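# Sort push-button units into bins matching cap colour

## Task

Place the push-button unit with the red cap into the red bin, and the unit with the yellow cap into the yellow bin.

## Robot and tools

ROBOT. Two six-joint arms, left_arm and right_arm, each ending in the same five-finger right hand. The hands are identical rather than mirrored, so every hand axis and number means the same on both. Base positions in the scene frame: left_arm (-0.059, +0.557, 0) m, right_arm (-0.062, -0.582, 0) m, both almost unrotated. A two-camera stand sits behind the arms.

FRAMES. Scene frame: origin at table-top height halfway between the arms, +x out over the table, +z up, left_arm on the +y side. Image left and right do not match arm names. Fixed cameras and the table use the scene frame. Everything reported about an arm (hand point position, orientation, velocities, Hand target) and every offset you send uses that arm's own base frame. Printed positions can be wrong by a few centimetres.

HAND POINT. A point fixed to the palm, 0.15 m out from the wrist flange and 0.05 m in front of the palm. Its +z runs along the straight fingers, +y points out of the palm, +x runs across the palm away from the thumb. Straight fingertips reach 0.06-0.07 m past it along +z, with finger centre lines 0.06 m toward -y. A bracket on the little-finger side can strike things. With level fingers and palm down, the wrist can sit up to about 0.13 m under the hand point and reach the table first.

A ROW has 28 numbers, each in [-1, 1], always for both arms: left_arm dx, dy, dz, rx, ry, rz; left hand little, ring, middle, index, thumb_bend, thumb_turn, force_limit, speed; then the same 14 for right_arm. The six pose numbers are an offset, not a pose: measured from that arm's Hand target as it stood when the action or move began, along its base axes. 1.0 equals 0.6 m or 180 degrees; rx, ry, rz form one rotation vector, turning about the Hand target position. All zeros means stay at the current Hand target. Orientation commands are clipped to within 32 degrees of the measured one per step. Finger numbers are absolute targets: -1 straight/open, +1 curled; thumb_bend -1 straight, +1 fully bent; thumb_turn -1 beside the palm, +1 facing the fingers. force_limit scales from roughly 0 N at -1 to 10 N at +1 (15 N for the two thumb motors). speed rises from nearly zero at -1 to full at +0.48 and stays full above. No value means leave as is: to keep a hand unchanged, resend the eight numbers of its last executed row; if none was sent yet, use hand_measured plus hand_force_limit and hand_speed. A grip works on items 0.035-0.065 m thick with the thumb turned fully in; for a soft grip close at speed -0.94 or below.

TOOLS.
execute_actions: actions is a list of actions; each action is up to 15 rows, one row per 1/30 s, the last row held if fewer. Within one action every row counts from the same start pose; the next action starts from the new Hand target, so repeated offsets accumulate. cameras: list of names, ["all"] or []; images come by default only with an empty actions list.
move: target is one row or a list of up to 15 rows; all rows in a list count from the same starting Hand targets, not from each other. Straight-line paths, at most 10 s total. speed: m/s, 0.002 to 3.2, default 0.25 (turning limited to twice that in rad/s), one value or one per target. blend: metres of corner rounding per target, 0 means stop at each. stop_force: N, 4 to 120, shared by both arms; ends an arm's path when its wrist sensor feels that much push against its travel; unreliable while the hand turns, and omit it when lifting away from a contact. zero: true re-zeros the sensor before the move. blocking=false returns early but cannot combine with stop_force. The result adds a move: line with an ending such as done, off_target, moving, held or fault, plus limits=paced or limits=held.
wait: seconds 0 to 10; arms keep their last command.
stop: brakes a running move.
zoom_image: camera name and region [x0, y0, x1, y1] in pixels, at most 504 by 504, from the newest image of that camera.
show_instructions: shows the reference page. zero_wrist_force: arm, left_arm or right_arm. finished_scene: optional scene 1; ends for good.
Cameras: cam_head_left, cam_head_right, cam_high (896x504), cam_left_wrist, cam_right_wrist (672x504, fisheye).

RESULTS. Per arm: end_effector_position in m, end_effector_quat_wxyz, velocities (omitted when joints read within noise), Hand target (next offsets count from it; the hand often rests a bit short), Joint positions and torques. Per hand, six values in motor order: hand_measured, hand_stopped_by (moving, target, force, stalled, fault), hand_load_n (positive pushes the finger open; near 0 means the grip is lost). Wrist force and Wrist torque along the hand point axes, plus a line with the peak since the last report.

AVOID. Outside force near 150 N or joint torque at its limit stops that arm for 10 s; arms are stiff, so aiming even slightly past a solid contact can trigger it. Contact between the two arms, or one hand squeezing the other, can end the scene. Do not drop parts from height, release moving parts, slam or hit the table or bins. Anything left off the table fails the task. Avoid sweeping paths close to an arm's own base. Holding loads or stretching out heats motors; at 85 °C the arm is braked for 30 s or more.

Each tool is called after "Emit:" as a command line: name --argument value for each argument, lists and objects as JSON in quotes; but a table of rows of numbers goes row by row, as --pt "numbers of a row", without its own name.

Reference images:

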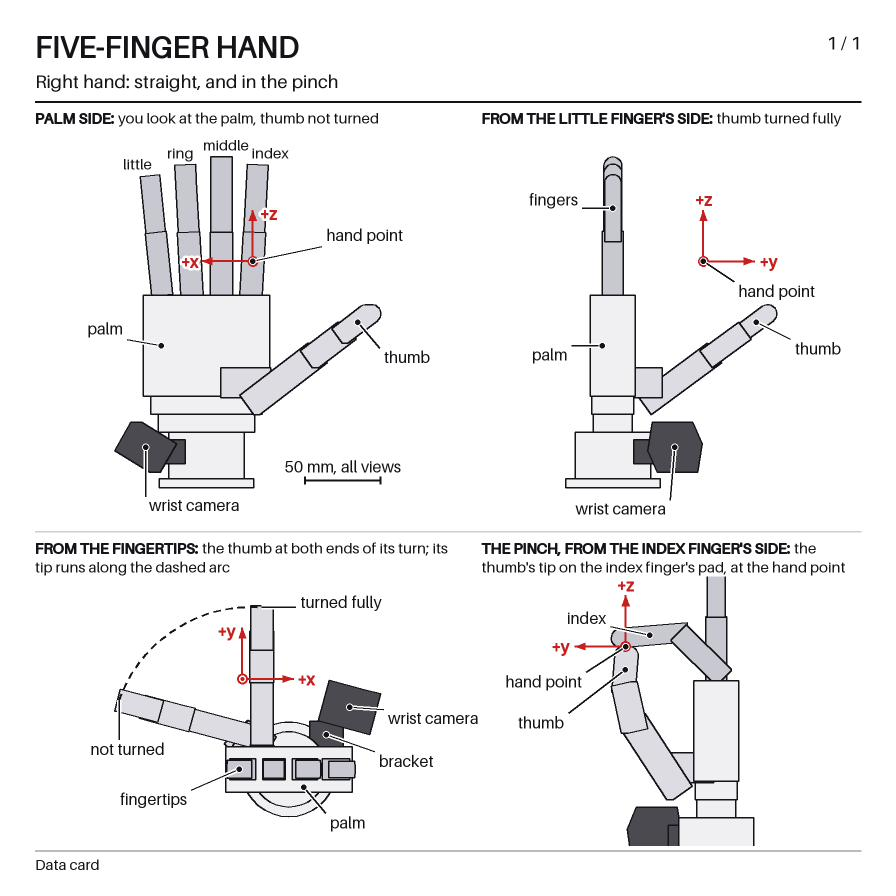

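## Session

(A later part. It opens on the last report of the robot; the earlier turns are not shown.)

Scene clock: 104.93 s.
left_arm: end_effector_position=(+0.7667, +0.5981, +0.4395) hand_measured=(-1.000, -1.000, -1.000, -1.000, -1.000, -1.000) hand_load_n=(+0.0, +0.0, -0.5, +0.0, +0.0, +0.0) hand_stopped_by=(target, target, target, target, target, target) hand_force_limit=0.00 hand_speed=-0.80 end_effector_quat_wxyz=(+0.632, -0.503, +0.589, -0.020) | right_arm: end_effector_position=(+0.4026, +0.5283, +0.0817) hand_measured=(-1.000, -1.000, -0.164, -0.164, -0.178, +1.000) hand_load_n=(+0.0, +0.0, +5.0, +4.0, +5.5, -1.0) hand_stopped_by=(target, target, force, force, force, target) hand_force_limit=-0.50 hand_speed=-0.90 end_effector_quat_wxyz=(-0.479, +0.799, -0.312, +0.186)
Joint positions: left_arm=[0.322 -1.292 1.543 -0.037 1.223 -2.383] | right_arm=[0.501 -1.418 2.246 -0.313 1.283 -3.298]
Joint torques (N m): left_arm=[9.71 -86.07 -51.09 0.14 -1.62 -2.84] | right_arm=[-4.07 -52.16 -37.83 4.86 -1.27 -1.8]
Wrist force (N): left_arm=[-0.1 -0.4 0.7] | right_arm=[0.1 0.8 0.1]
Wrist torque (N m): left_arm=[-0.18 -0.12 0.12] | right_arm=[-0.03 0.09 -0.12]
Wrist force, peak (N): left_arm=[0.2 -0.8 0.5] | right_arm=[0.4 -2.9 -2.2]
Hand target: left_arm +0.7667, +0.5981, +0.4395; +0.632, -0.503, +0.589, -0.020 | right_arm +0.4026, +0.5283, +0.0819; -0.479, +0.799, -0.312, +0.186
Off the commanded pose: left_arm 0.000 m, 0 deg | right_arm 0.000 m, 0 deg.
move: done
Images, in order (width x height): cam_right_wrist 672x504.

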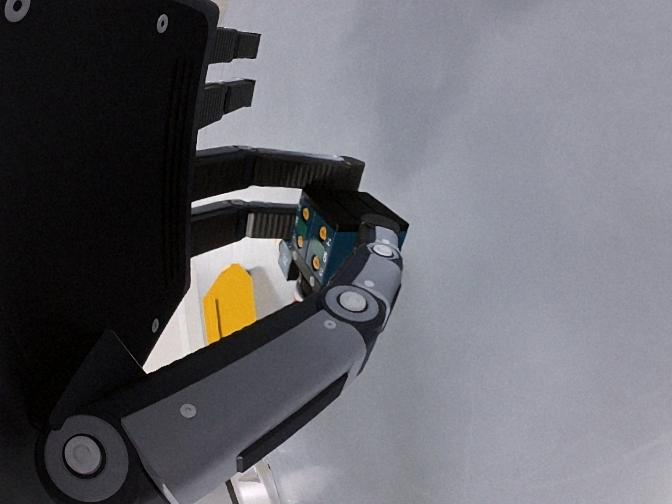

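Emit:
move --target '[0,0,0,0,0,0,-1,-1,-1,-1,-1,-1,0,-0.8,-0.121,-0.3305,0.3635,-0.0728,0.1675,-0.254,-1,-1,0.3,0.3,0.1,1,-0.5,-0.9]' --speed 0.25 --cameras '["all"]'

Scene clock: 115.27 s.
left_arm: end_effector_position=(+0.7667, +0.5981, +0.4395) hand_measured=(-1.000, -1.000, -1.000, -1.000, -1.000, -1.000) hand_load_n=(+0.0, -0.5, +0.0, +0.0, +0.0, +0.0) hand_stopped_by=(target, target, target, target, target, target) hand_force_limit=0.00 hand_speed=-0.80 end_effector_quat_wxyz=(+0.632, -0.503, +0.589, -0.020) | right_arm: end_effector_position=(+0.3301, +0.3301, +0.2999) hand_measured=(-1.000, -1.000, -0.164, -0.164, -0.178, +1.000) hand_load_n=(+0.0, +0.0, +5.0, +4.0, +5.0, -1.0) hand_stopped_by=(target, target, force, force, force, target) hand_force_limit=-0.50 hand_speed=-0.90 end_effector_quat_wxyz=(-0.185, +0.685, -0.682, +0.180)
Joint positions: left_arm=[0.322 -1.292 1.543 -0.037 1.223 -2.383] | right_arm=[0.407 -1.724 2.023 0.784 1.762 -2.786]
Joint torques (N m): left_arm=[6.22 -85.41 -49.85 0.19 -1.25 -2.48] | right_arm=[-10.88 -36.95 -47.28 6.99 2.69 3.68]
Wrist force (N): left_arm=[-0.1 -0.5 0.3] | right_arm=[0.4 -0.5 0.6]
Wrist torque (N m): left_arm=[-0.17 -0.12 0.13] | right_arm=[-0.06 0.10 -0.23]
Wrist force, peak (N): left_arm=[0.1 -0.4 1.0] | right_arm=[-0.1 1.2 1.2]
Hand target: left_arm +0.7667, +0.5981, +0.4395; +0.632, -0.503, +0.589, -0.020 | right_arm +0.3300, +0.3300, +0.3000; -0.185, +0.685, -0.682, +0.180
Off the commanded pose: left_arm 0.000 m, 0 deg | right_arm 0.000 m, 0 deg.
move: done

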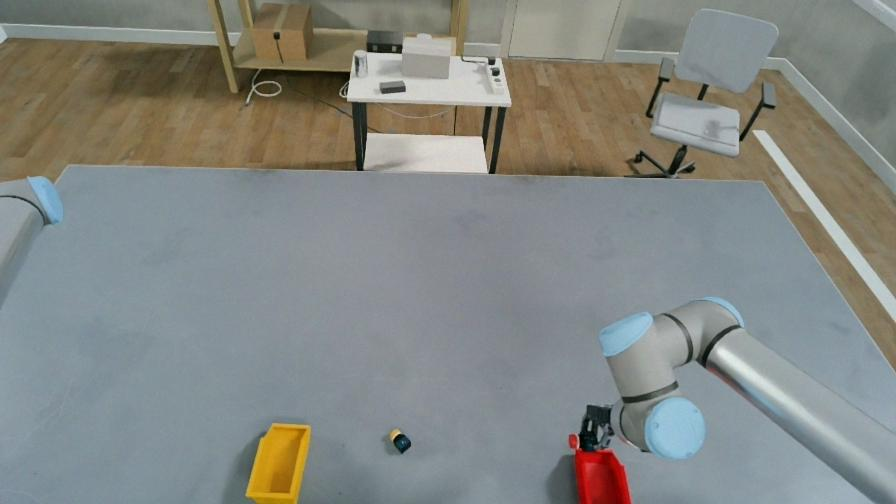

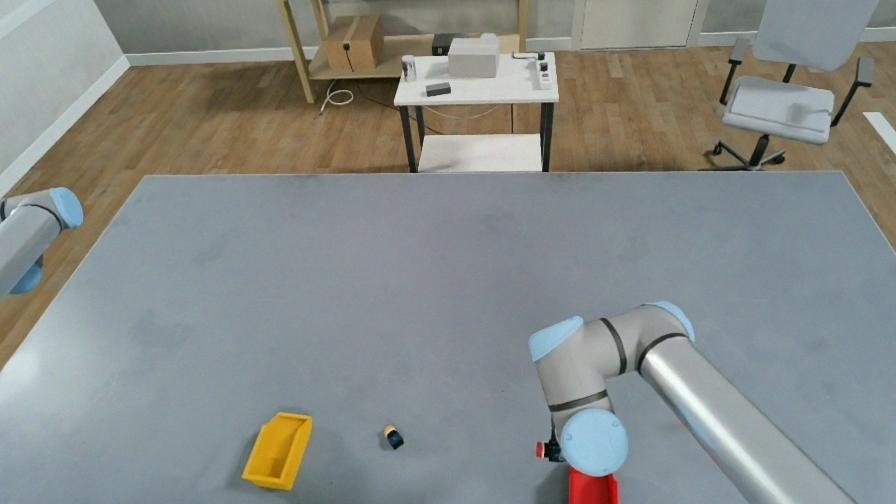

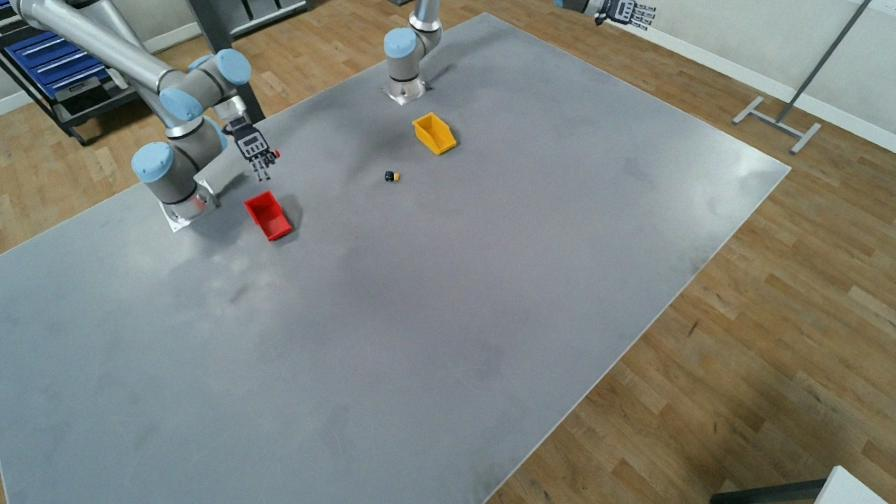

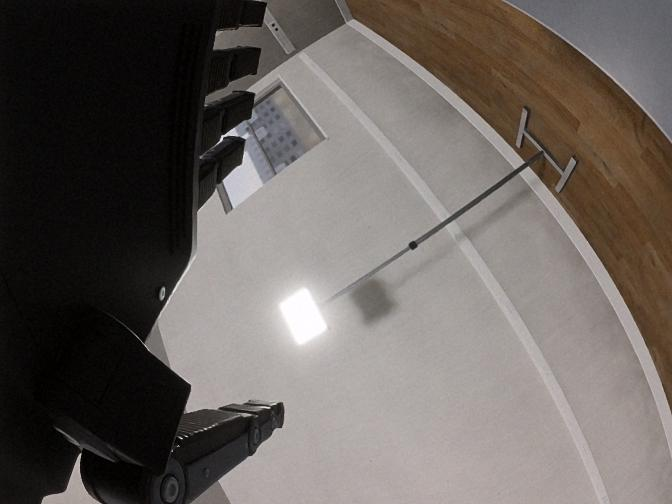

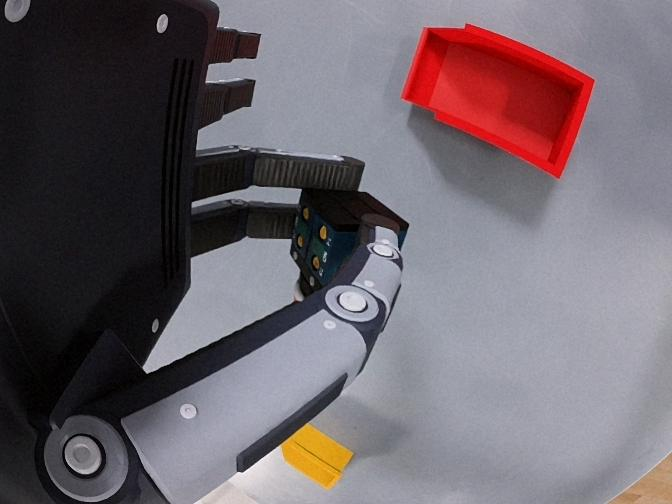

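Emit:
zoom_image --camera "cam_right_wrist" --region '[380, 0, 620, 200]'

Emit:
zoom_image --camera "cam_high" --region '[210, 100, 330, 250]'

Emit:
zoom_image --camera "cam_head_left" --region '[540, 390, 680, 504]'

Scaled by 2.100 from the camera's 672x504 image, which has a finer 960x720 frame.

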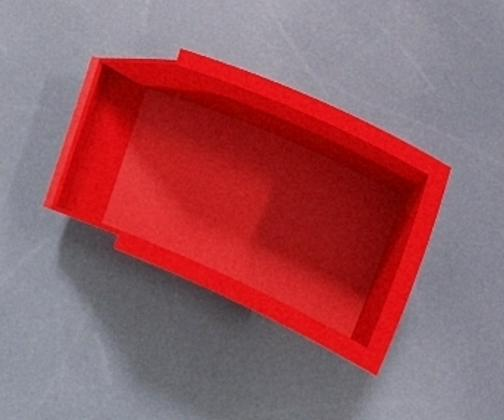

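Scaled by 3.360 from the camera's 896x504 image, which has a finer 1280x720 frame.

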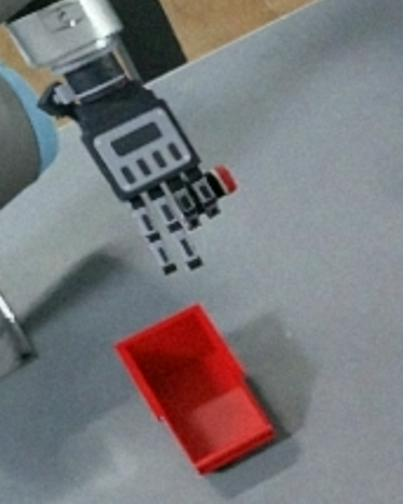

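Scaled by 3.600 from the camera's 896x504 image, which has a finer 1280x720 frame.

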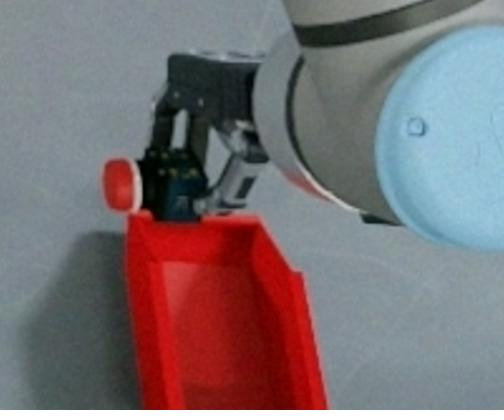

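Emit:
move --target '[0,0,0,0,0,0,-1,-1,-1,-1,-1,-1,0,-0.8,0.0167,-0.05,-0.0333,0,0,-0.5,1,1,0.3,0.3,0.1,1,-0.5,-0.5]' --speed 0.4 --cameras '["cam_high","cam_head_left","cam_right_wrist"]'

Scene clock: 127.13 s.
left_arm: end_effector_position=(+0.7667, +0.5981, +0.4395) hand_measured=(-1.000, -1.000, -1.000, -1.000, -1.000, -1.000) hand_load_n=(+0.0, +0.0, +0.0, +0.0, +0.0, +0.0) hand_stopped_by=(target, target, target, target, target, target) hand_force_limit=0.00 hand_speed=-0.80 end_effector_quat_wxyz=(+0.632, -0.503, +0.589, -0.020) | right_arm: end_effector_position=(+0.3401, +0.3000, +0.2800) hand_measured=(+1.000, +1.000, -0.164, -0.164, -0.178, +1.000) hand_load_n=(+0.0, +0.0, +5.0, +4.5, +5.0, -1.0) hand_stopped_by=(target, target, force, force, force, target) hand_force_limit=-0.50 hand_speed=-0.50 end_effector_quat_wxyz=(+0.004, -0.002, +0.966, -0.257)
Joint positions: left_arm=[0.322 -1.292 1.543 -0.037 1.223 -2.383] | right_arm=[0.527 -1.45 1.961 1.333 2.02 -0.985]
Joint torques (N m): left_arm=[7.81 -82.89 -51.01 0.45 -1.22 -2.54] | right_arm=[-1.57 -25.69 -41.71 8.37 -1.79 3.92]
Wrist force (N): left_arm=[0.0 -0.5 0.5] | right_arm=[0.1 0.1 0.8]
Wrist torque (N m): left_arm=[-0.17 -0.13 0.13] | right_arm=[0.02 0.12 -0.21]
Wrist force, peak (N): left_arm=[-0.1 -0.7 0.9] | right_arm=[0.4 0.0 1.1]
Hand target: left_arm +0.7667, +0.5981, +0.4395; +0.632, -0.503, +0.589, -0.020 | right_arm +0.3401, +0.3000, +0.2800; +0.004, -0.002, +0.966, -0.257
Off the commanded pose: left_arm 0.000 m, 0 deg | right_arm 0.000 m, 0 deg.
move: done
Images, in order (width x height): cam_head_left 896x504, cam_high 896x504, cam_right_wrist 672x504.

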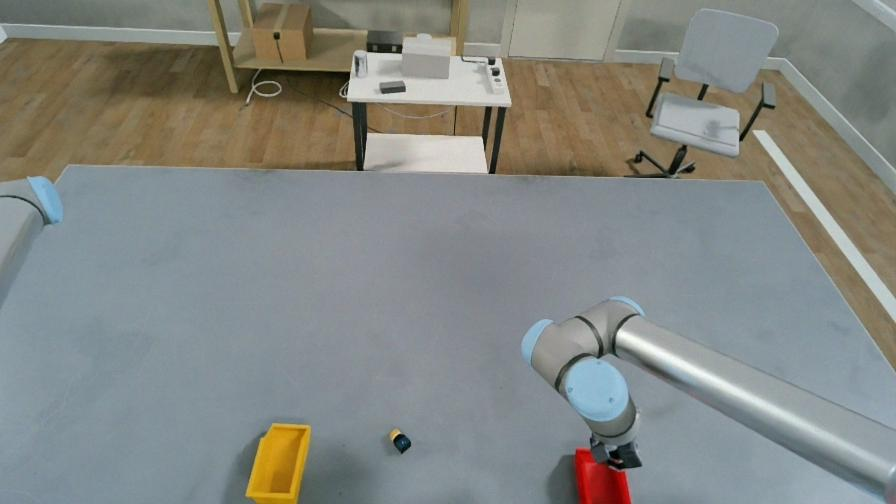

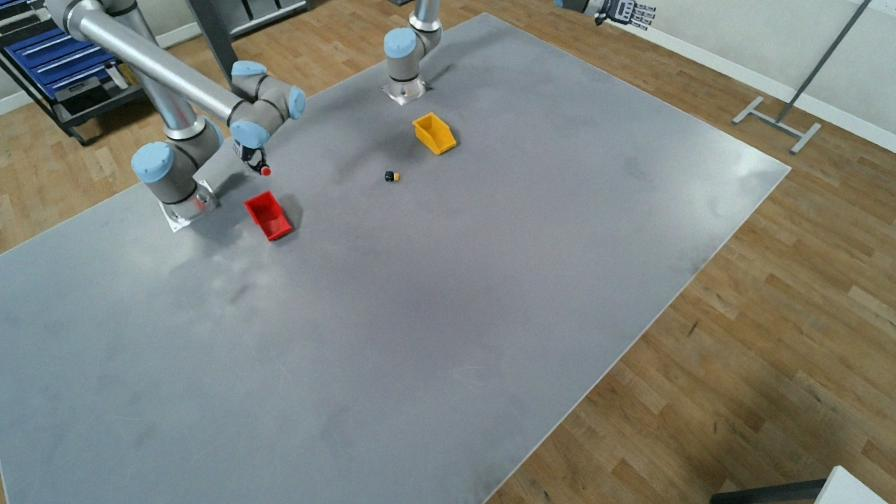

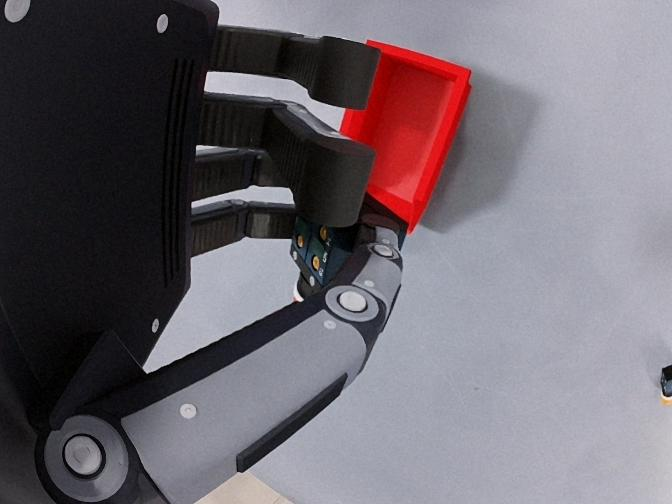

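Emit:
move --target '[0,0,0,0,0,0,-1,-1,-1,-1,-1,-1,0,-0.8,-0.0083,-0.0883,-0.2333,0,0,0,1,1,0.3,0.3,0.1,1,-0.5,-0.5]' --speed 0.2 --stop_force 8 --cameras '["cam_high","cam_head_left","cam_right_wrist"]'

Emit:
zoom_image --camera "cam_high" --region '[200, 100, 340, 260]'

Emit:
zoom_image --camera "cam_head_left" --region '[540, 390, 680, 504]'

Scene clock: 132.50 s.
left_arm: end_effector_position=(+0.7667, +0.5981, +0.4395) hand_measured=(-1.000, -1.000, -1.000, -1.000, -1.000, -1.000) hand_load_n=(+0.0, +0.0, +0.0, +0.0, +0.0, +0.0) hand_stopped_by=(target, target, target, target, target, target) hand_force_limit=0.00 hand_speed=-0.80 end_effector_quat_wxyz=(+0.632, -0.503, +0.589, -0.020) | right_arm: end_effector_position=(+0.3351, +0.2470, +0.1400) hand_measured=(+1.000, +1.000, -0.164, -0.164, -0.178, +1.000) hand_load_n=(+0.0, +0.0, +5.0, +4.5, +5.5, -1.0) hand_stopped_by=(target, target, force, force, force, target) hand_force_limit=-0.50 hand_speed=-0.50 end_effector_quat_wxyz=(+0.004, -0.002, +0.966, -0.257)
Joint positions: left_arm=[0.322 -1.292 1.543 -0.037 1.223 -2.383] | right_arm=[0.424 -1.366 2.155 1.006 2.045 -1.096]
Joint torques (N m): left_arm=[7.73 -82.98 -51.03 0.55 -1.07 -2.33] | right_arm=[-7.06 -26.61 -15.34 0.77 3.56 -2.69]
Wrist force (N): left_arm=[-0.2 -0.3 0.6] | right_arm=[0.4 0.2 0.5]
Wrist torque (N m): left_arm=[-0.15 -0.11 0.13] | right_arm=[0.02 0.07 -0.01]
Wrist force, peak (N): left_arm=[-0.1 -0.4 1.0] | right_arm=[0.5 0.0 1.5]
Hand target: left_arm +0.7667, +0.5981, +0.4395; +0.632, -0.503, +0.589, -0.020 | right_arm +0.3351, +0.2470, +0.1400; +0.004, -0.002, +0.966, -0.257
Off the commanded pose: left_arm 0.000 m, 0 deg | right_arm 0.000 m, 0 deg.
move: done
Images, in order (width x height): cam_head_left 896x504, cam_high 896x504, cam_right_wrist 672x504.

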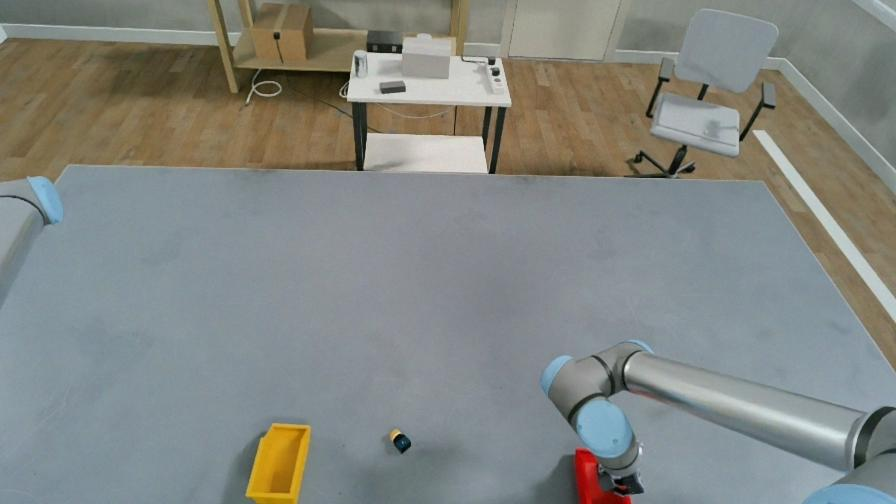

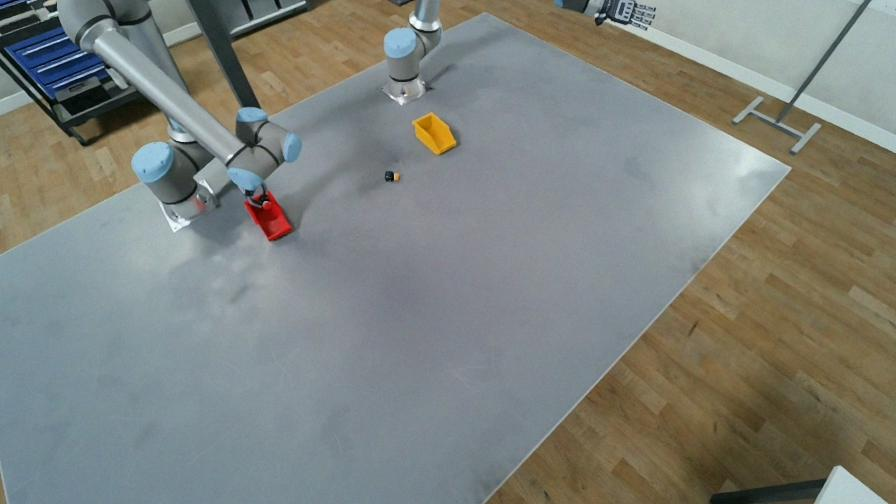

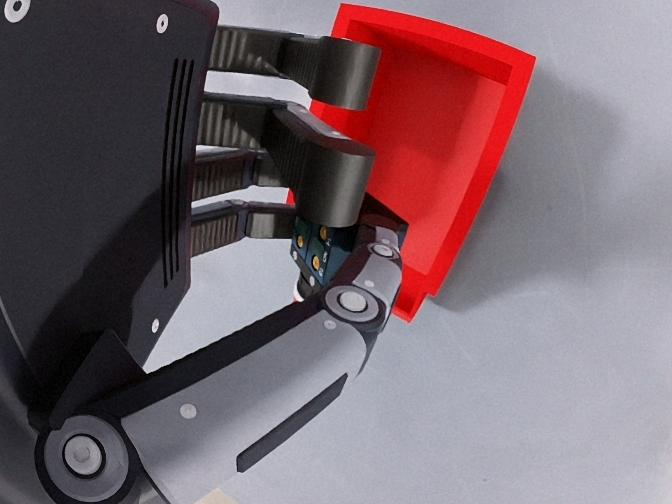

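Scaled by 3.150 from the camera's 896x504 image, which has a finer 1280x720 frame.

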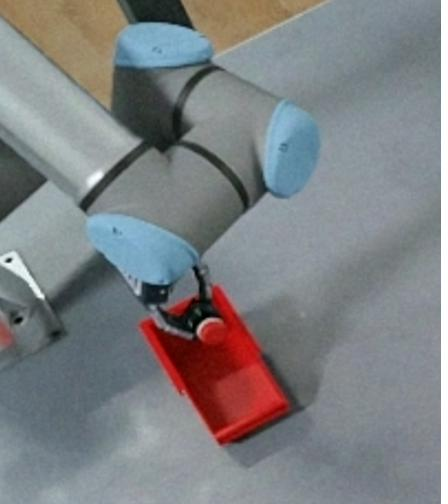

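Scaled by 3.600 from the camera's 896x504 image, which has a finer 1280x720 frame.

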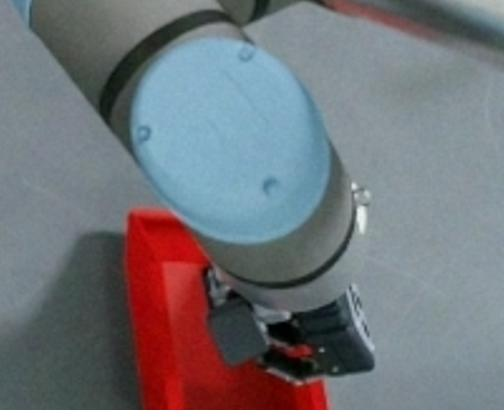

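Emit:
move --target '[0,0,0,0,0,0,-1,-1,-1,-1,-1,-1,0,-0.8,0,-0.003,-0.155,0,0,0,1,1,0.3,0.3,0.1,1,-0.5,-0.5]' --speed 0.06 --stop_force 5 --cameras '["cam_high","cam_right_wrist"]'

Emit:
zoom_image --camera "cam_high" --region '[230, 160, 320, 250]'

Scene clock: 138.13 s.
left_arm: end_effector_position=(+0.7667, +0.5981, +0.4395) hand_measured=(-1.000, -1.000, -1.000, -1.000, -1.000, -1.000) hand_load_n=(+0.0, +0.0, +0.0, +0.0, +0.0, +0.0) hand_stopped_by=(target, target, target, target, target, target) hand_force_limit=0.00 hand_speed=-0.80 end_effector_quat_wxyz=(+0.632, -0.503, +0.589, -0.020) | right_arm: end_effector_position=(+0.3351, +0.2452, +0.0470) hand_measured=(+1.000, +1.000, -0.164, -0.164, -0.178, +1.000) hand_load_n=(+0.0, +0.0, +5.0, +4.0, +5.0, -1.0) hand_stopped_by=(target, target, force, force, force, target) hand_force_limit=-0.50 hand_speed=-0.50 end_effector_quat_wxyz=(+0.004, -0.002, +0.966, -0.257)
Joint positions: left_arm=[0.322 -1.292 1.543 -0.037 1.223 -2.383] | right_arm=[0.42 -1.225 2.206 0.812 2.046 -1.101]
Joint torques (N m): left_arm=[8.83 -84.4 -51 0.24 -0.99 -2.33] | right_arm=[-8.42 -30.74 -7.19 0.81 3.6 -3.06]
Wrist force (N): left_arm=[0.0 -0.4 0.6] | right_arm=[0.3 -0.2 0.6]
Wrist torque (N m): left_arm=[-0.17 -0.14 0.14] | right_arm=[0.01 0.06 -0.03]
Wrist force, peak (N): left_arm=[0.1 -0.3 1.0] | right_arm=[0.2 0.7 1.2]
Hand target: left_arm +0.7667, +0.5981, +0.4395; +0.632, -0.503, +0.589, -0.020 | right_arm +0.3351, +0.2452, +0.0470; +0.004, -0.002, +0.966, -0.257
Off the commanded pose: left_arm 0.000 m, 0 deg | right_arm 0.000 m, 0 deg.
move: done
Images, in order (width x height): cam_high 896x504, cam_right_wrist 672x504.

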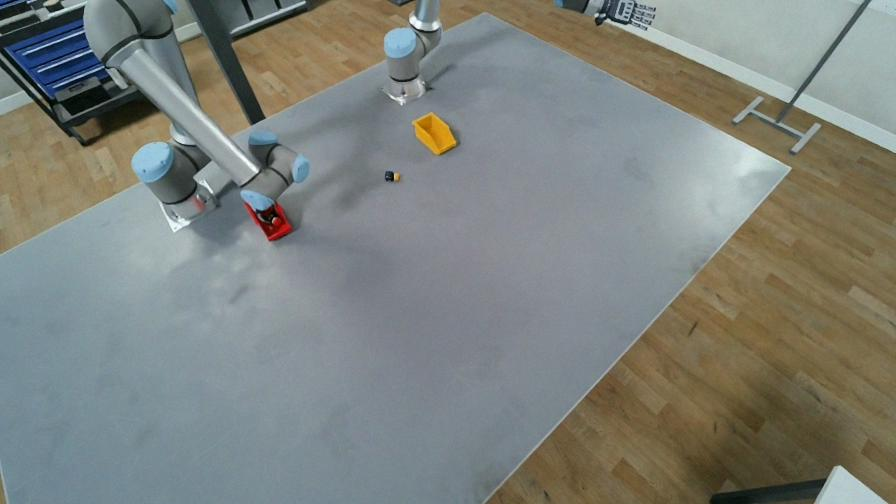

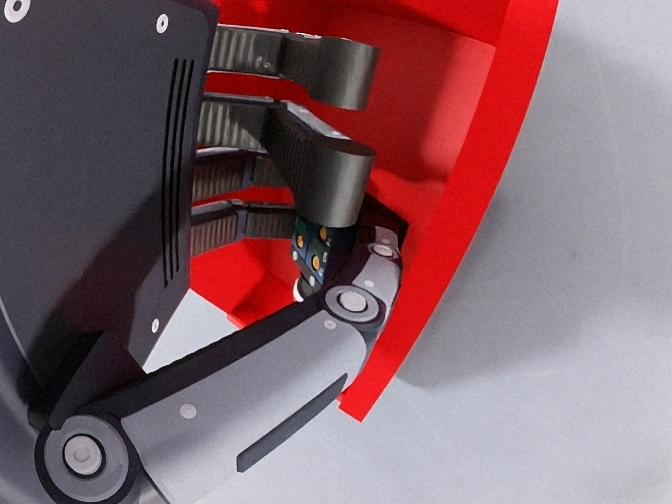

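Scaled by 5.600 from the camera's 896x504 image, which has a finer 1280x720 frame.

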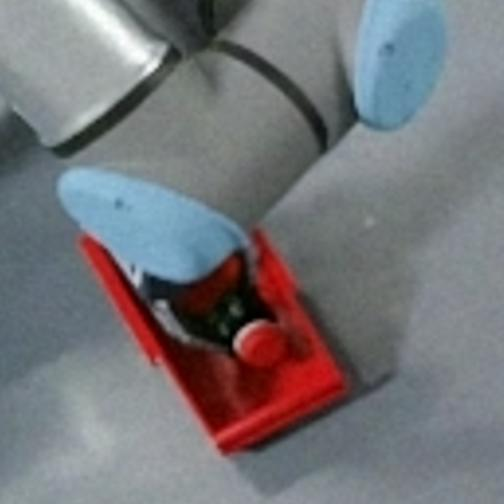

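Emit:
execute_actions --actions '[[[0,0,0,0,0,0,-1,-1,-1,-1,-1,-1,0,-0.8,0,-0.005,-0.01,0,0,0,1,1,0.3,0.3,0.1,1,-0.5,-0.5]]]'

Emit:
execute_actions --actions '[[[0,0,0,0,0,0,-1,-1,-1,-1,-1,-1,0,-0.8,0,0,0,0,0,0,1,1,-0.45,-0.45,-0.35,1,-0.5,-0.7]],[[0,0,0,0,0,0,-1,-1,-1,-1,-1,-1,0,-0.8,0,0,0,0,0,0,1,1,-0.45,-0.45,-0.35,1,-0.5,-0.7]]]' --cameras '["cam_high","cam_right_wrist"]'

Emit:
zoom_image --camera "cam_high" --region '[230, 160, 320, 250]'

Scene clock: 140.10 s.
left_arm: end_effector_position=(+0.7667, +0.5981, +0.4395) hand_measured=(-1.000, -1.000, -1.000, -1.000, -1.000, -1.000) hand_load_n=(+0.0, +0.0, +0.0, +0.0, +0.0, -0.5) hand_stopped_by=(target, target, target, target, target, target) hand_force_limit=0.00 hand_speed=-0.80 end_effector_quat_wxyz=(+0.632, -0.503, +0.589, -0.020) | right_arm: end_effector_position=(+0.3351, +0.2422, +0.0411) hand_measured=(+1.000, +1.000, -0.164, -0.164, -0.178, +1.000) hand_load_n=(+0.0, +0.0, +5.0, +4.0, +5.0, -1.0) hand_stopped_by=(target, target, force, force, force, target) hand_force_limit=-0.50 hand_speed=-0.50 end_effector_quat_wxyz=(+0.004, -0.002, +0.966, -0.257)
Joint positions: left_arm=[0.322 -1.292 1.543 -0.037 1.223 -2.383] | right_arm=[0.413 -1.218 2.212 0.795 2.047 -1.108]
Joint torques (N m): left_arm=[8.54 -83.31 -51.71 0.18 -0.57 -2.35] | right_arm=[-9.23 -31.73 -8.25 0.59 3.52 -2.48]
Wrist force (N): left_arm=[-0.2 -0.2 0.7] | right_arm=[0.1 0.2 0.6]
Wrist torque (N m): left_arm=[-0.15 -0.11 0.13] | right_arm=[0.05 0.11 -0.03]
Wrist force, peak (N): left_arm=[0.0 -0.4 1.1] | right_arm=[0.3 0.3 1.2]
Hand target: left_arm +0.7667, +0.5981, +0.4395; +0.632, -0.503, +0.589, -0.020 | right_arm +0.3351, +0.2422, +0.0410; +0.004, -0.002, +0.966, -0.257
Off the commanded pose: left_arm 0.000 m, 0 deg | right_arm 0.000 m, 0 deg.

Scene clock: 141.30 s.
left_arm: end_effector_position=(+0.7667, +0.5981, +0.4395) hand_measured=(-1.000, -1.000, -1.000, -1.000, -1.000, -1.000) hand_load_n=(+0.0, +0.0, +0.0, +0.0, +0.0, -0.5) hand_stopped_by=(target, target, target, target, target, target) hand_force_limit=0.00 hand_speed=-0.80 end_effector_quat_wxyz=(+0.632, -0.503, +0.589, -0.020) | right_arm: end_effector_position=(+0.3351, +0.2422, +0.0410) hand_measured=(+1.000, +1.000, -0.272, -0.450, -0.342, +1.000) hand_load_n=(+0.0, +0.0, -13.5, -3.0, -10.0, -1.5) hand_stopped_by=(target, target, stalled, target, target, target) hand_force_limit=-0.50 hand_speed=-0.70 end_effector_quat_wxyz=(+0.004, -0.002, +0.966, -0.257)
Joint positions: left_arm=[0.322 -1.292 1.543 -0.037 1.223 -2.383] | right_arm=[0.413 -1.218 2.212 0.795 2.047 -1.108]
Joint torques (N m): left_arm=[7.03 -82.44 -50.38 0.02 -0.69 -2.21] | right_arm=[-3.98 -28.16 -7.99 0.39 -2.21 -2.63]
Wrist force (N): left_arm=[-0.1 -0.4 0.1] | right_arm=[0.0 -3.1 -4.4]
Wrist torque (N m): left_arm=[-0.15 -0.10 0.13] | right_arm=[-0.17 0.23 -0.12]
Wrist force, peak (N): left_arm=[0.1 -0.6 0.9] | right_arm=[0.3 -5.6 -10.1]
Hand target: left_arm +0.7667, +0.5981, +0.4395; +0.632, -0.503, +0.589, -0.020 | right_arm +0.3351, +0.2422, +0.0410; +0.004, -0.002, +0.966, -0.257
Off the commanded pose: left_arm 0.000 m, 0 deg | right_arm 0.000 m, 0 deg.
Images, in order (width x height): cam_high 896x504, cam_right_wrist 672x504.

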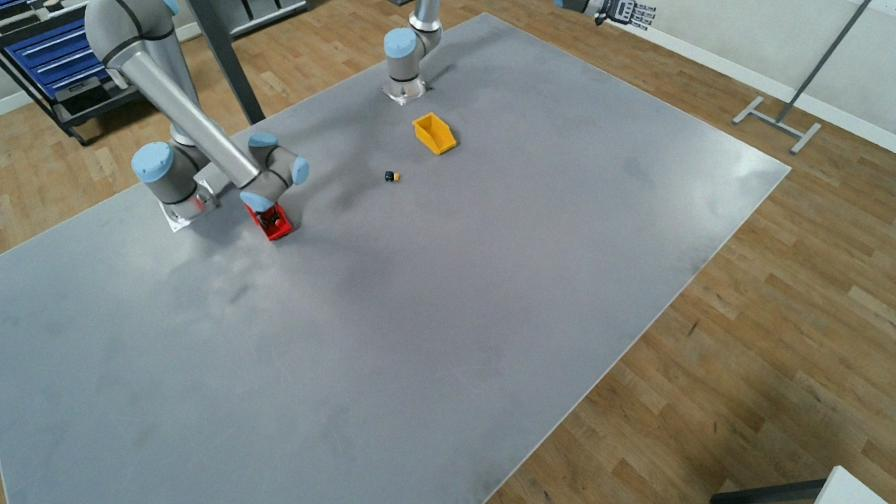

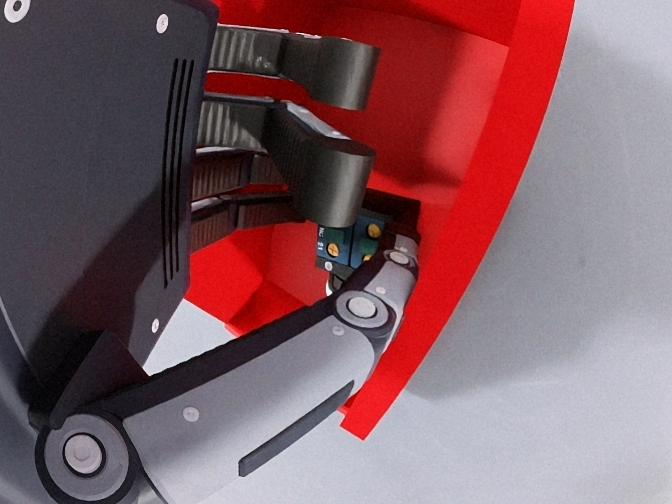

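Scaled by 5.600 from the camera's 896x504 image, which has a finer 1280x720 frame.

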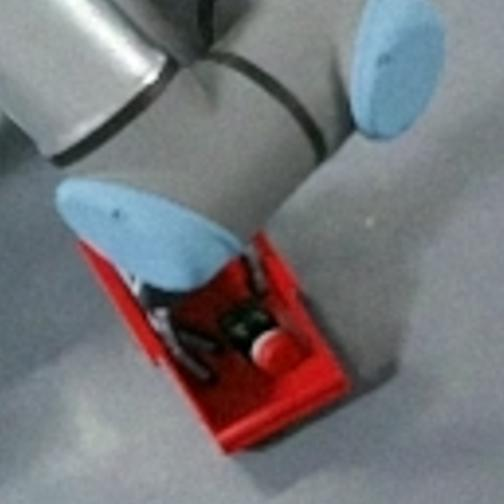

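Emit:
move --target '[0,0,0,0,0,0,-1,-1,-1,-1,-1,-1,0,-0.8,0,0,0.03,0,0,0,1,1,-0.4,-0.4,-0.33,1,-0.5,-0.7]' --speed 0.04 --cameras '["cam_right_wrist"]'

Scene clock: 143.03 s.
left_arm: end_effector_position=(+0.7667, +0.5981, +0.4395) hand_measured=(-1.000, -1.000, -1.000, -1.000, -1.000, -1.000) hand_load_n=(+0.0, +0.0, +0.0, +0.0, +0.0, +0.0) hand_stopped_by=(target, target, target, target, target, target) hand_force_limit=0.00 hand_speed=-0.80 end_effector_quat_wxyz=(+0.632, -0.503, +0.589, -0.020) | right_arm: end_effector_position=(+0.3351, +0.2422, +0.0589) hand_measured=(+1.000, +1.000, -0.400, -0.400, -0.330, +1.000) hand_load_n=(+0.0, +0.0, +0.0, +0.0, +0.0, +0.0) hand_stopped_by=(target, target, target, target, target, target) hand_force_limit=-0.50 hand_speed=-0.70 end_effector_quat_wxyz=(+0.004, -0.002, +0.966, -0.257)
Joint positions: left_arm=[0.322 -1.292 1.543 -0.037 1.223 -2.383] | right_arm=[0.413 -1.248 2.205 0.832 2.047 -1.108]
Joint torques (N m): left_arm=[6.88 -82.57 -51.14 0.18 -0.56 -2.68] | right_arm=[-1.83 -62.48 -29.59 8.02 -0.5 -1.73]
Wrist force (N): left_arm=[0.0 -0.8 0.6] | right_arm=[0.2 -0.1 0.3]
Wrist torque (N m): left_arm=[-0.23 -0.14 0.12] | right_arm=[0.00 0.06 -0.03]
Wrist force, peak (N): left_arm=[0.0 -0.5 0.9] | right_arm=[0.1 -4.7 -8.3]
Hand target: left_arm +0.7667, +0.5981, +0.4395; +0.632, -0.503, +0.589, -0.020 | right_arm +0.3351, +0.2422, +0.0590; +0.004, -0.002, +0.966, -0.257
Off the commanded pose: left_arm 0.000 m, 0 deg | right_arm 0.000 m, 0 deg.
move: done
Images, in order (width x height): cam_right_wrist 672x504.

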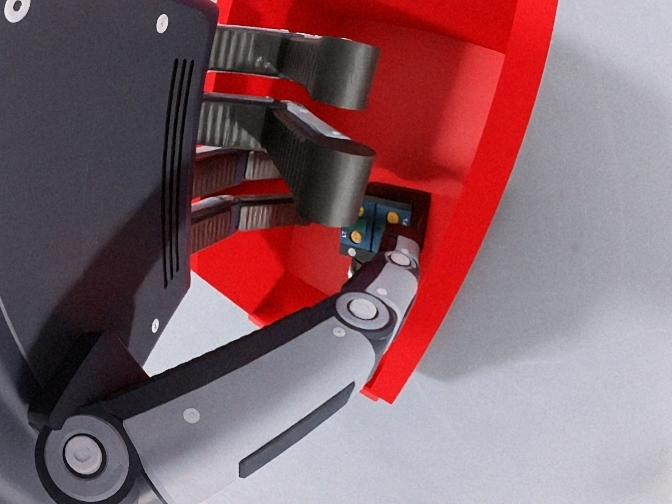

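Emit:
move --target '[-0.289,-0.832,-0.158,-0.1269,0.0609,-0.1916,-1,-1,-0.6,-0.6,-0.4,1,0,0.2,0,0.0,0.3,0,0,0,1,1,-0.4,-0.4,-0.33,1,-0.5,-0.7]' --speed 0.35 --cameras '["cam_head_left","cam_high","cam_right_wrist"]'

Emit:
zoom_image --camera "cam_high" --region '[230, 160, 320, 250]'

Scene clock: 149.83 s.
left_arm: end_effector_position=(+0.5934, +0.0990, +0.3447) hand_measured=(-1.000, -1.000, -0.600, -0.600, -0.400, +1.000) hand_load_n=(+0.0, +0.0, +0.0, +0.0, +0.0, +0.0) hand_stopped_by=(target, target, target, target, target, target) hand_force_limit=0.00 hand_speed=0.20 end_effector_quat_wxyz=(+0.430, -0.420, +0.751, -0.272) | right_arm: end_effector_position=(+0.3351, +0.2422, +0.2390) hand_measured=(+1.000, +1.000, -0.400, -0.400, -0.330, +1.000) hand_load_n=(+0.0, +0.0, -0.5, +0.0, +0.0, +0.0) hand_stopped_by=(target, target, target, target, target, target) hand_force_limit=-0.50 hand_speed=-0.70 end_effector_quat_wxyz=(+0.004, -0.002, +0.966, -0.257)
Joint positions: left_arm=[-0.332 -1.82 2.11 0.231 1.328 -2.782] | right_arm=[0.413 -1.493 2.08 1.201 2.047 -1.108]
Joint torques (N m): left_arm=[-9.99 -40.46 -31.2 2.01 -2.57 -2.7] | right_arm=[8.18 -47.33 -39.72 8.06 -1.13 3.94]
Wrist force (N): left_arm=[0.7 -1.0 0.1] | right_arm=[0.2 0.0 0.2]
Wrist torque (N m): left_arm=[-0.13 -0.19 0.21] | right_arm=[0.04 0.10 -0.04]
Wrist force, peak (N): left_arm=[-0.8 0.1 2.0] | right_arm=[0.5 -0.1 0.7]
Hand target: left_arm +0.5933, +0.0989, +0.3447; +0.430, -0.420, +0.751, -0.272 | right_arm +0.3351, +0.2422, +0.2390; +0.004, -0.002, +0.966, -0.257
Off the commanded pose: left_arm 0.000 m, 0 deg | right_arm 0.000 m, 0 deg.
move: done
Images, in order (width x height): cam_head_left 896x504, cam_high 896x504, cam_right_wrist 672x504.

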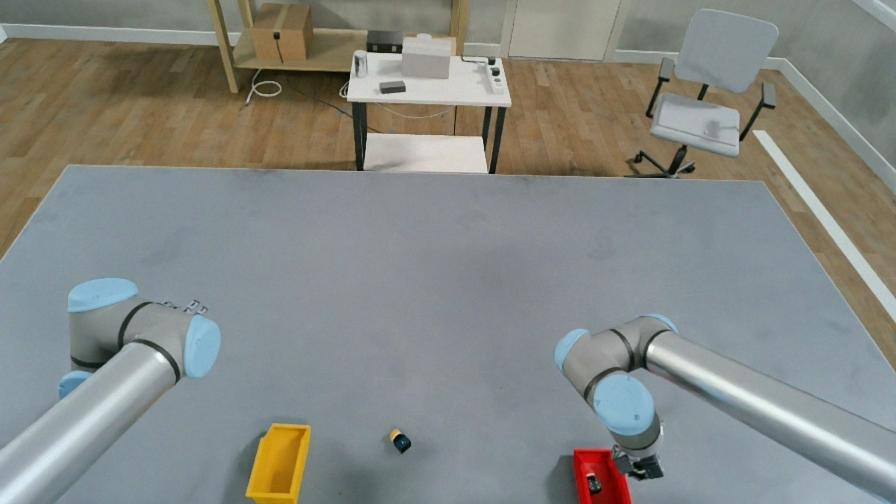

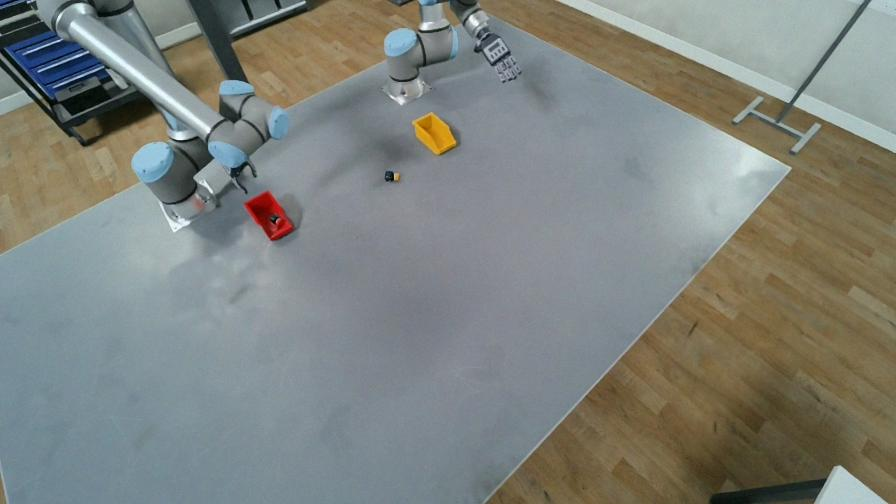

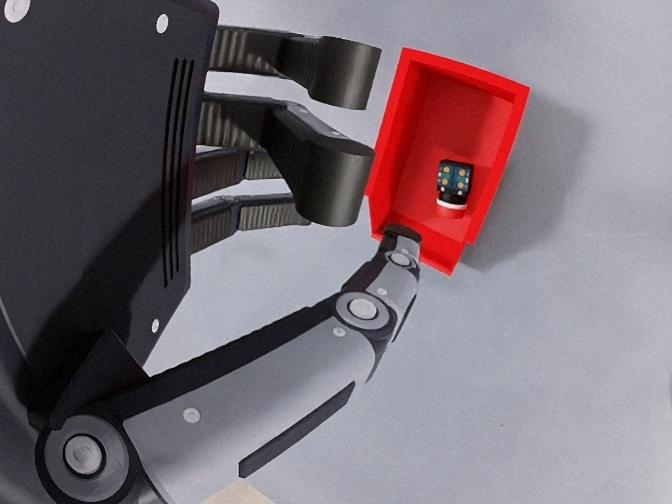

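Scaled by 5.600 from the camera's 896x504 image, which has a finer 1280x720 frame.

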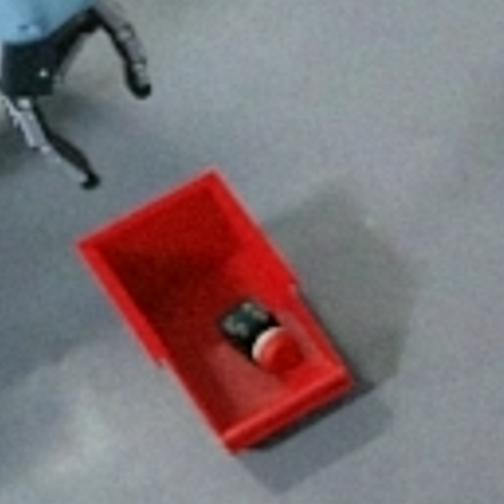

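Emit:
move --target '[-0.289,-0.832,-0.158,-0.1269,0.0609,-0.1916,-1,-1,-0.6,-0.6,-0.4,1,0,0.2,0,0,0,0,0,0,1,1,-0.4,-0.4,-0.33,1,-0.5,-0.7]' --speed 0.35 --cameras '["all"]'

Scene clock: 152.87 s.
left_arm: end_effector_position=(+0.4200, -0.4000, +0.2500) hand_measured=(-1.000, -1.000, -0.600, -0.600, -0.400, +1.000) hand_load_n=(+0.0, +0.0, +0.0, +0.0, +0.0, +0.0) hand_stopped_by=(target, target, target, target, target, target) hand_force_limit=0.00 hand_speed=0.20 end_effector_quat_wxyz=(+0.168, -0.280, +0.810, -0.486) end_effector_velocity=(+0.000, -0.004, +0.000) end_effector_angular_velocity=(-0.005, +0.000, -0.002) | right_arm: end_effector_position=(+0.3351, +0.2422, +0.2390) hand_measured=(+1.000, +1.000, -0.400, -0.400, -0.330, +1.000) hand_load_n=(+0.0, +0.0, +0.0, +0.0, +0.0, -0.5) hand_stopped_by=(target, target, target, target, target, target) hand_force_limit=-0.50 hand_speed=-0.70 end_effector_quat_wxyz=(+0.004, -0.002, +0.966, -0.257)
Joint positions: left_arm=[-1.253 -1.784 2.23 0.07 1.265 -3.31] | right_arm=[0.413 -1.493 2.08 1.202 2.047 -1.108]
Joint velocities: left_arm=[-0.001 0.003 -0.002 -0.005 0.001 -0.002] | right_arm=[within noise]
Joint torques (N m): left_arm=[-10.01 -0.78 -46.2 -1.97 1.48 -2.42] | right_arm=[6.59 -47.76 -40.48 8.59 -1.43 3.51]
Wrist force (N): left_arm=[0.7 -0.7 1.0] | right_arm=[0.1 0.2 0.3]
Wrist torque (N m): left_arm=[-0.12 0.00 0.27] | right_arm=[0.08 0.11 -0.04]
Wrist force, peak (N): left_arm=[2.0 -0.8 1.5] | right_arm=[0.0 -0.2 0.8]
Hand target: left_arm +0.4199, -0.4003, +0.2499; +0.168, -0.280, +0.810, -0.486 | right_arm +0.3351, +0.2422, +0.2390; +0.004, -0.002, +0.966, -0.257
Off the commanded pose: left_arm 0.000 m, 0 deg | right_arm 0.000 m, 0 deg.
move: done

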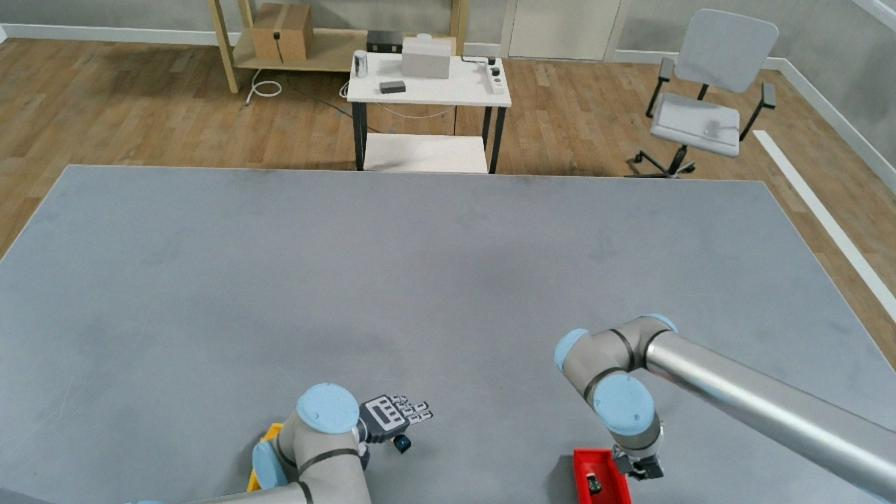

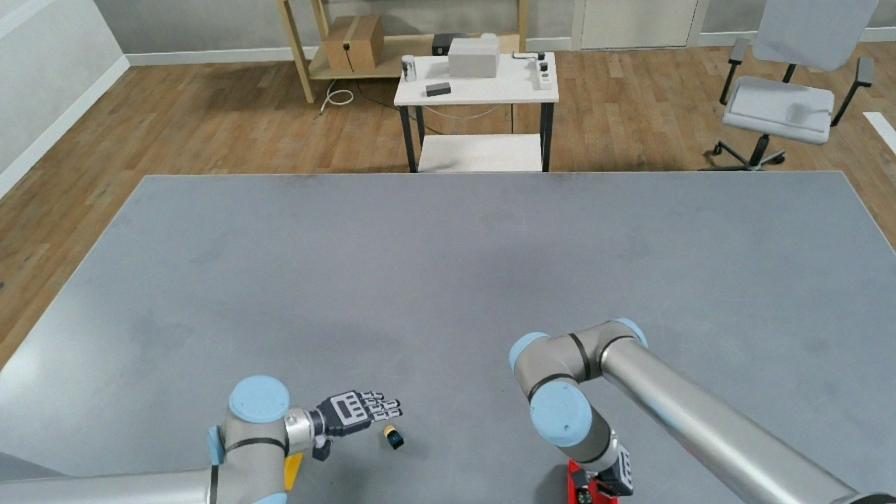

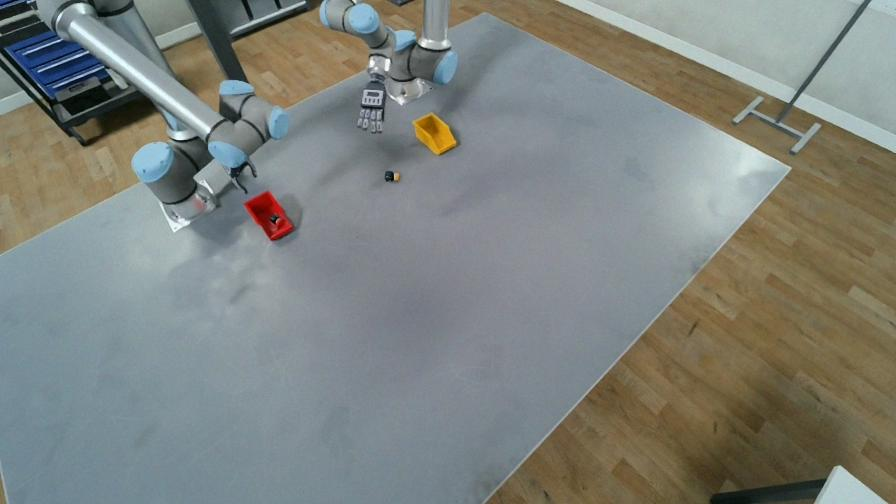

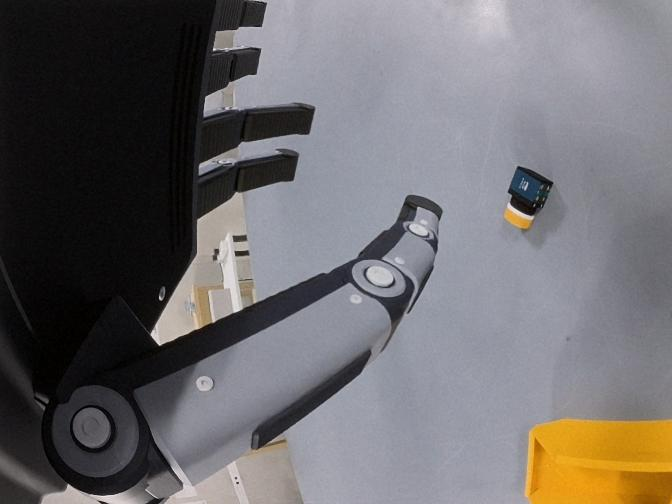

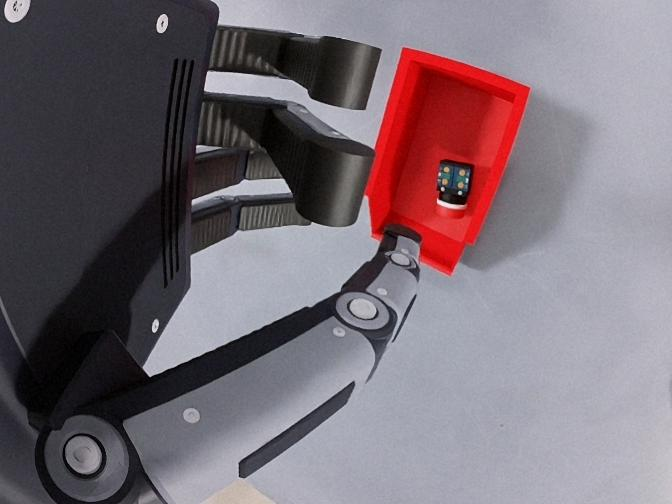

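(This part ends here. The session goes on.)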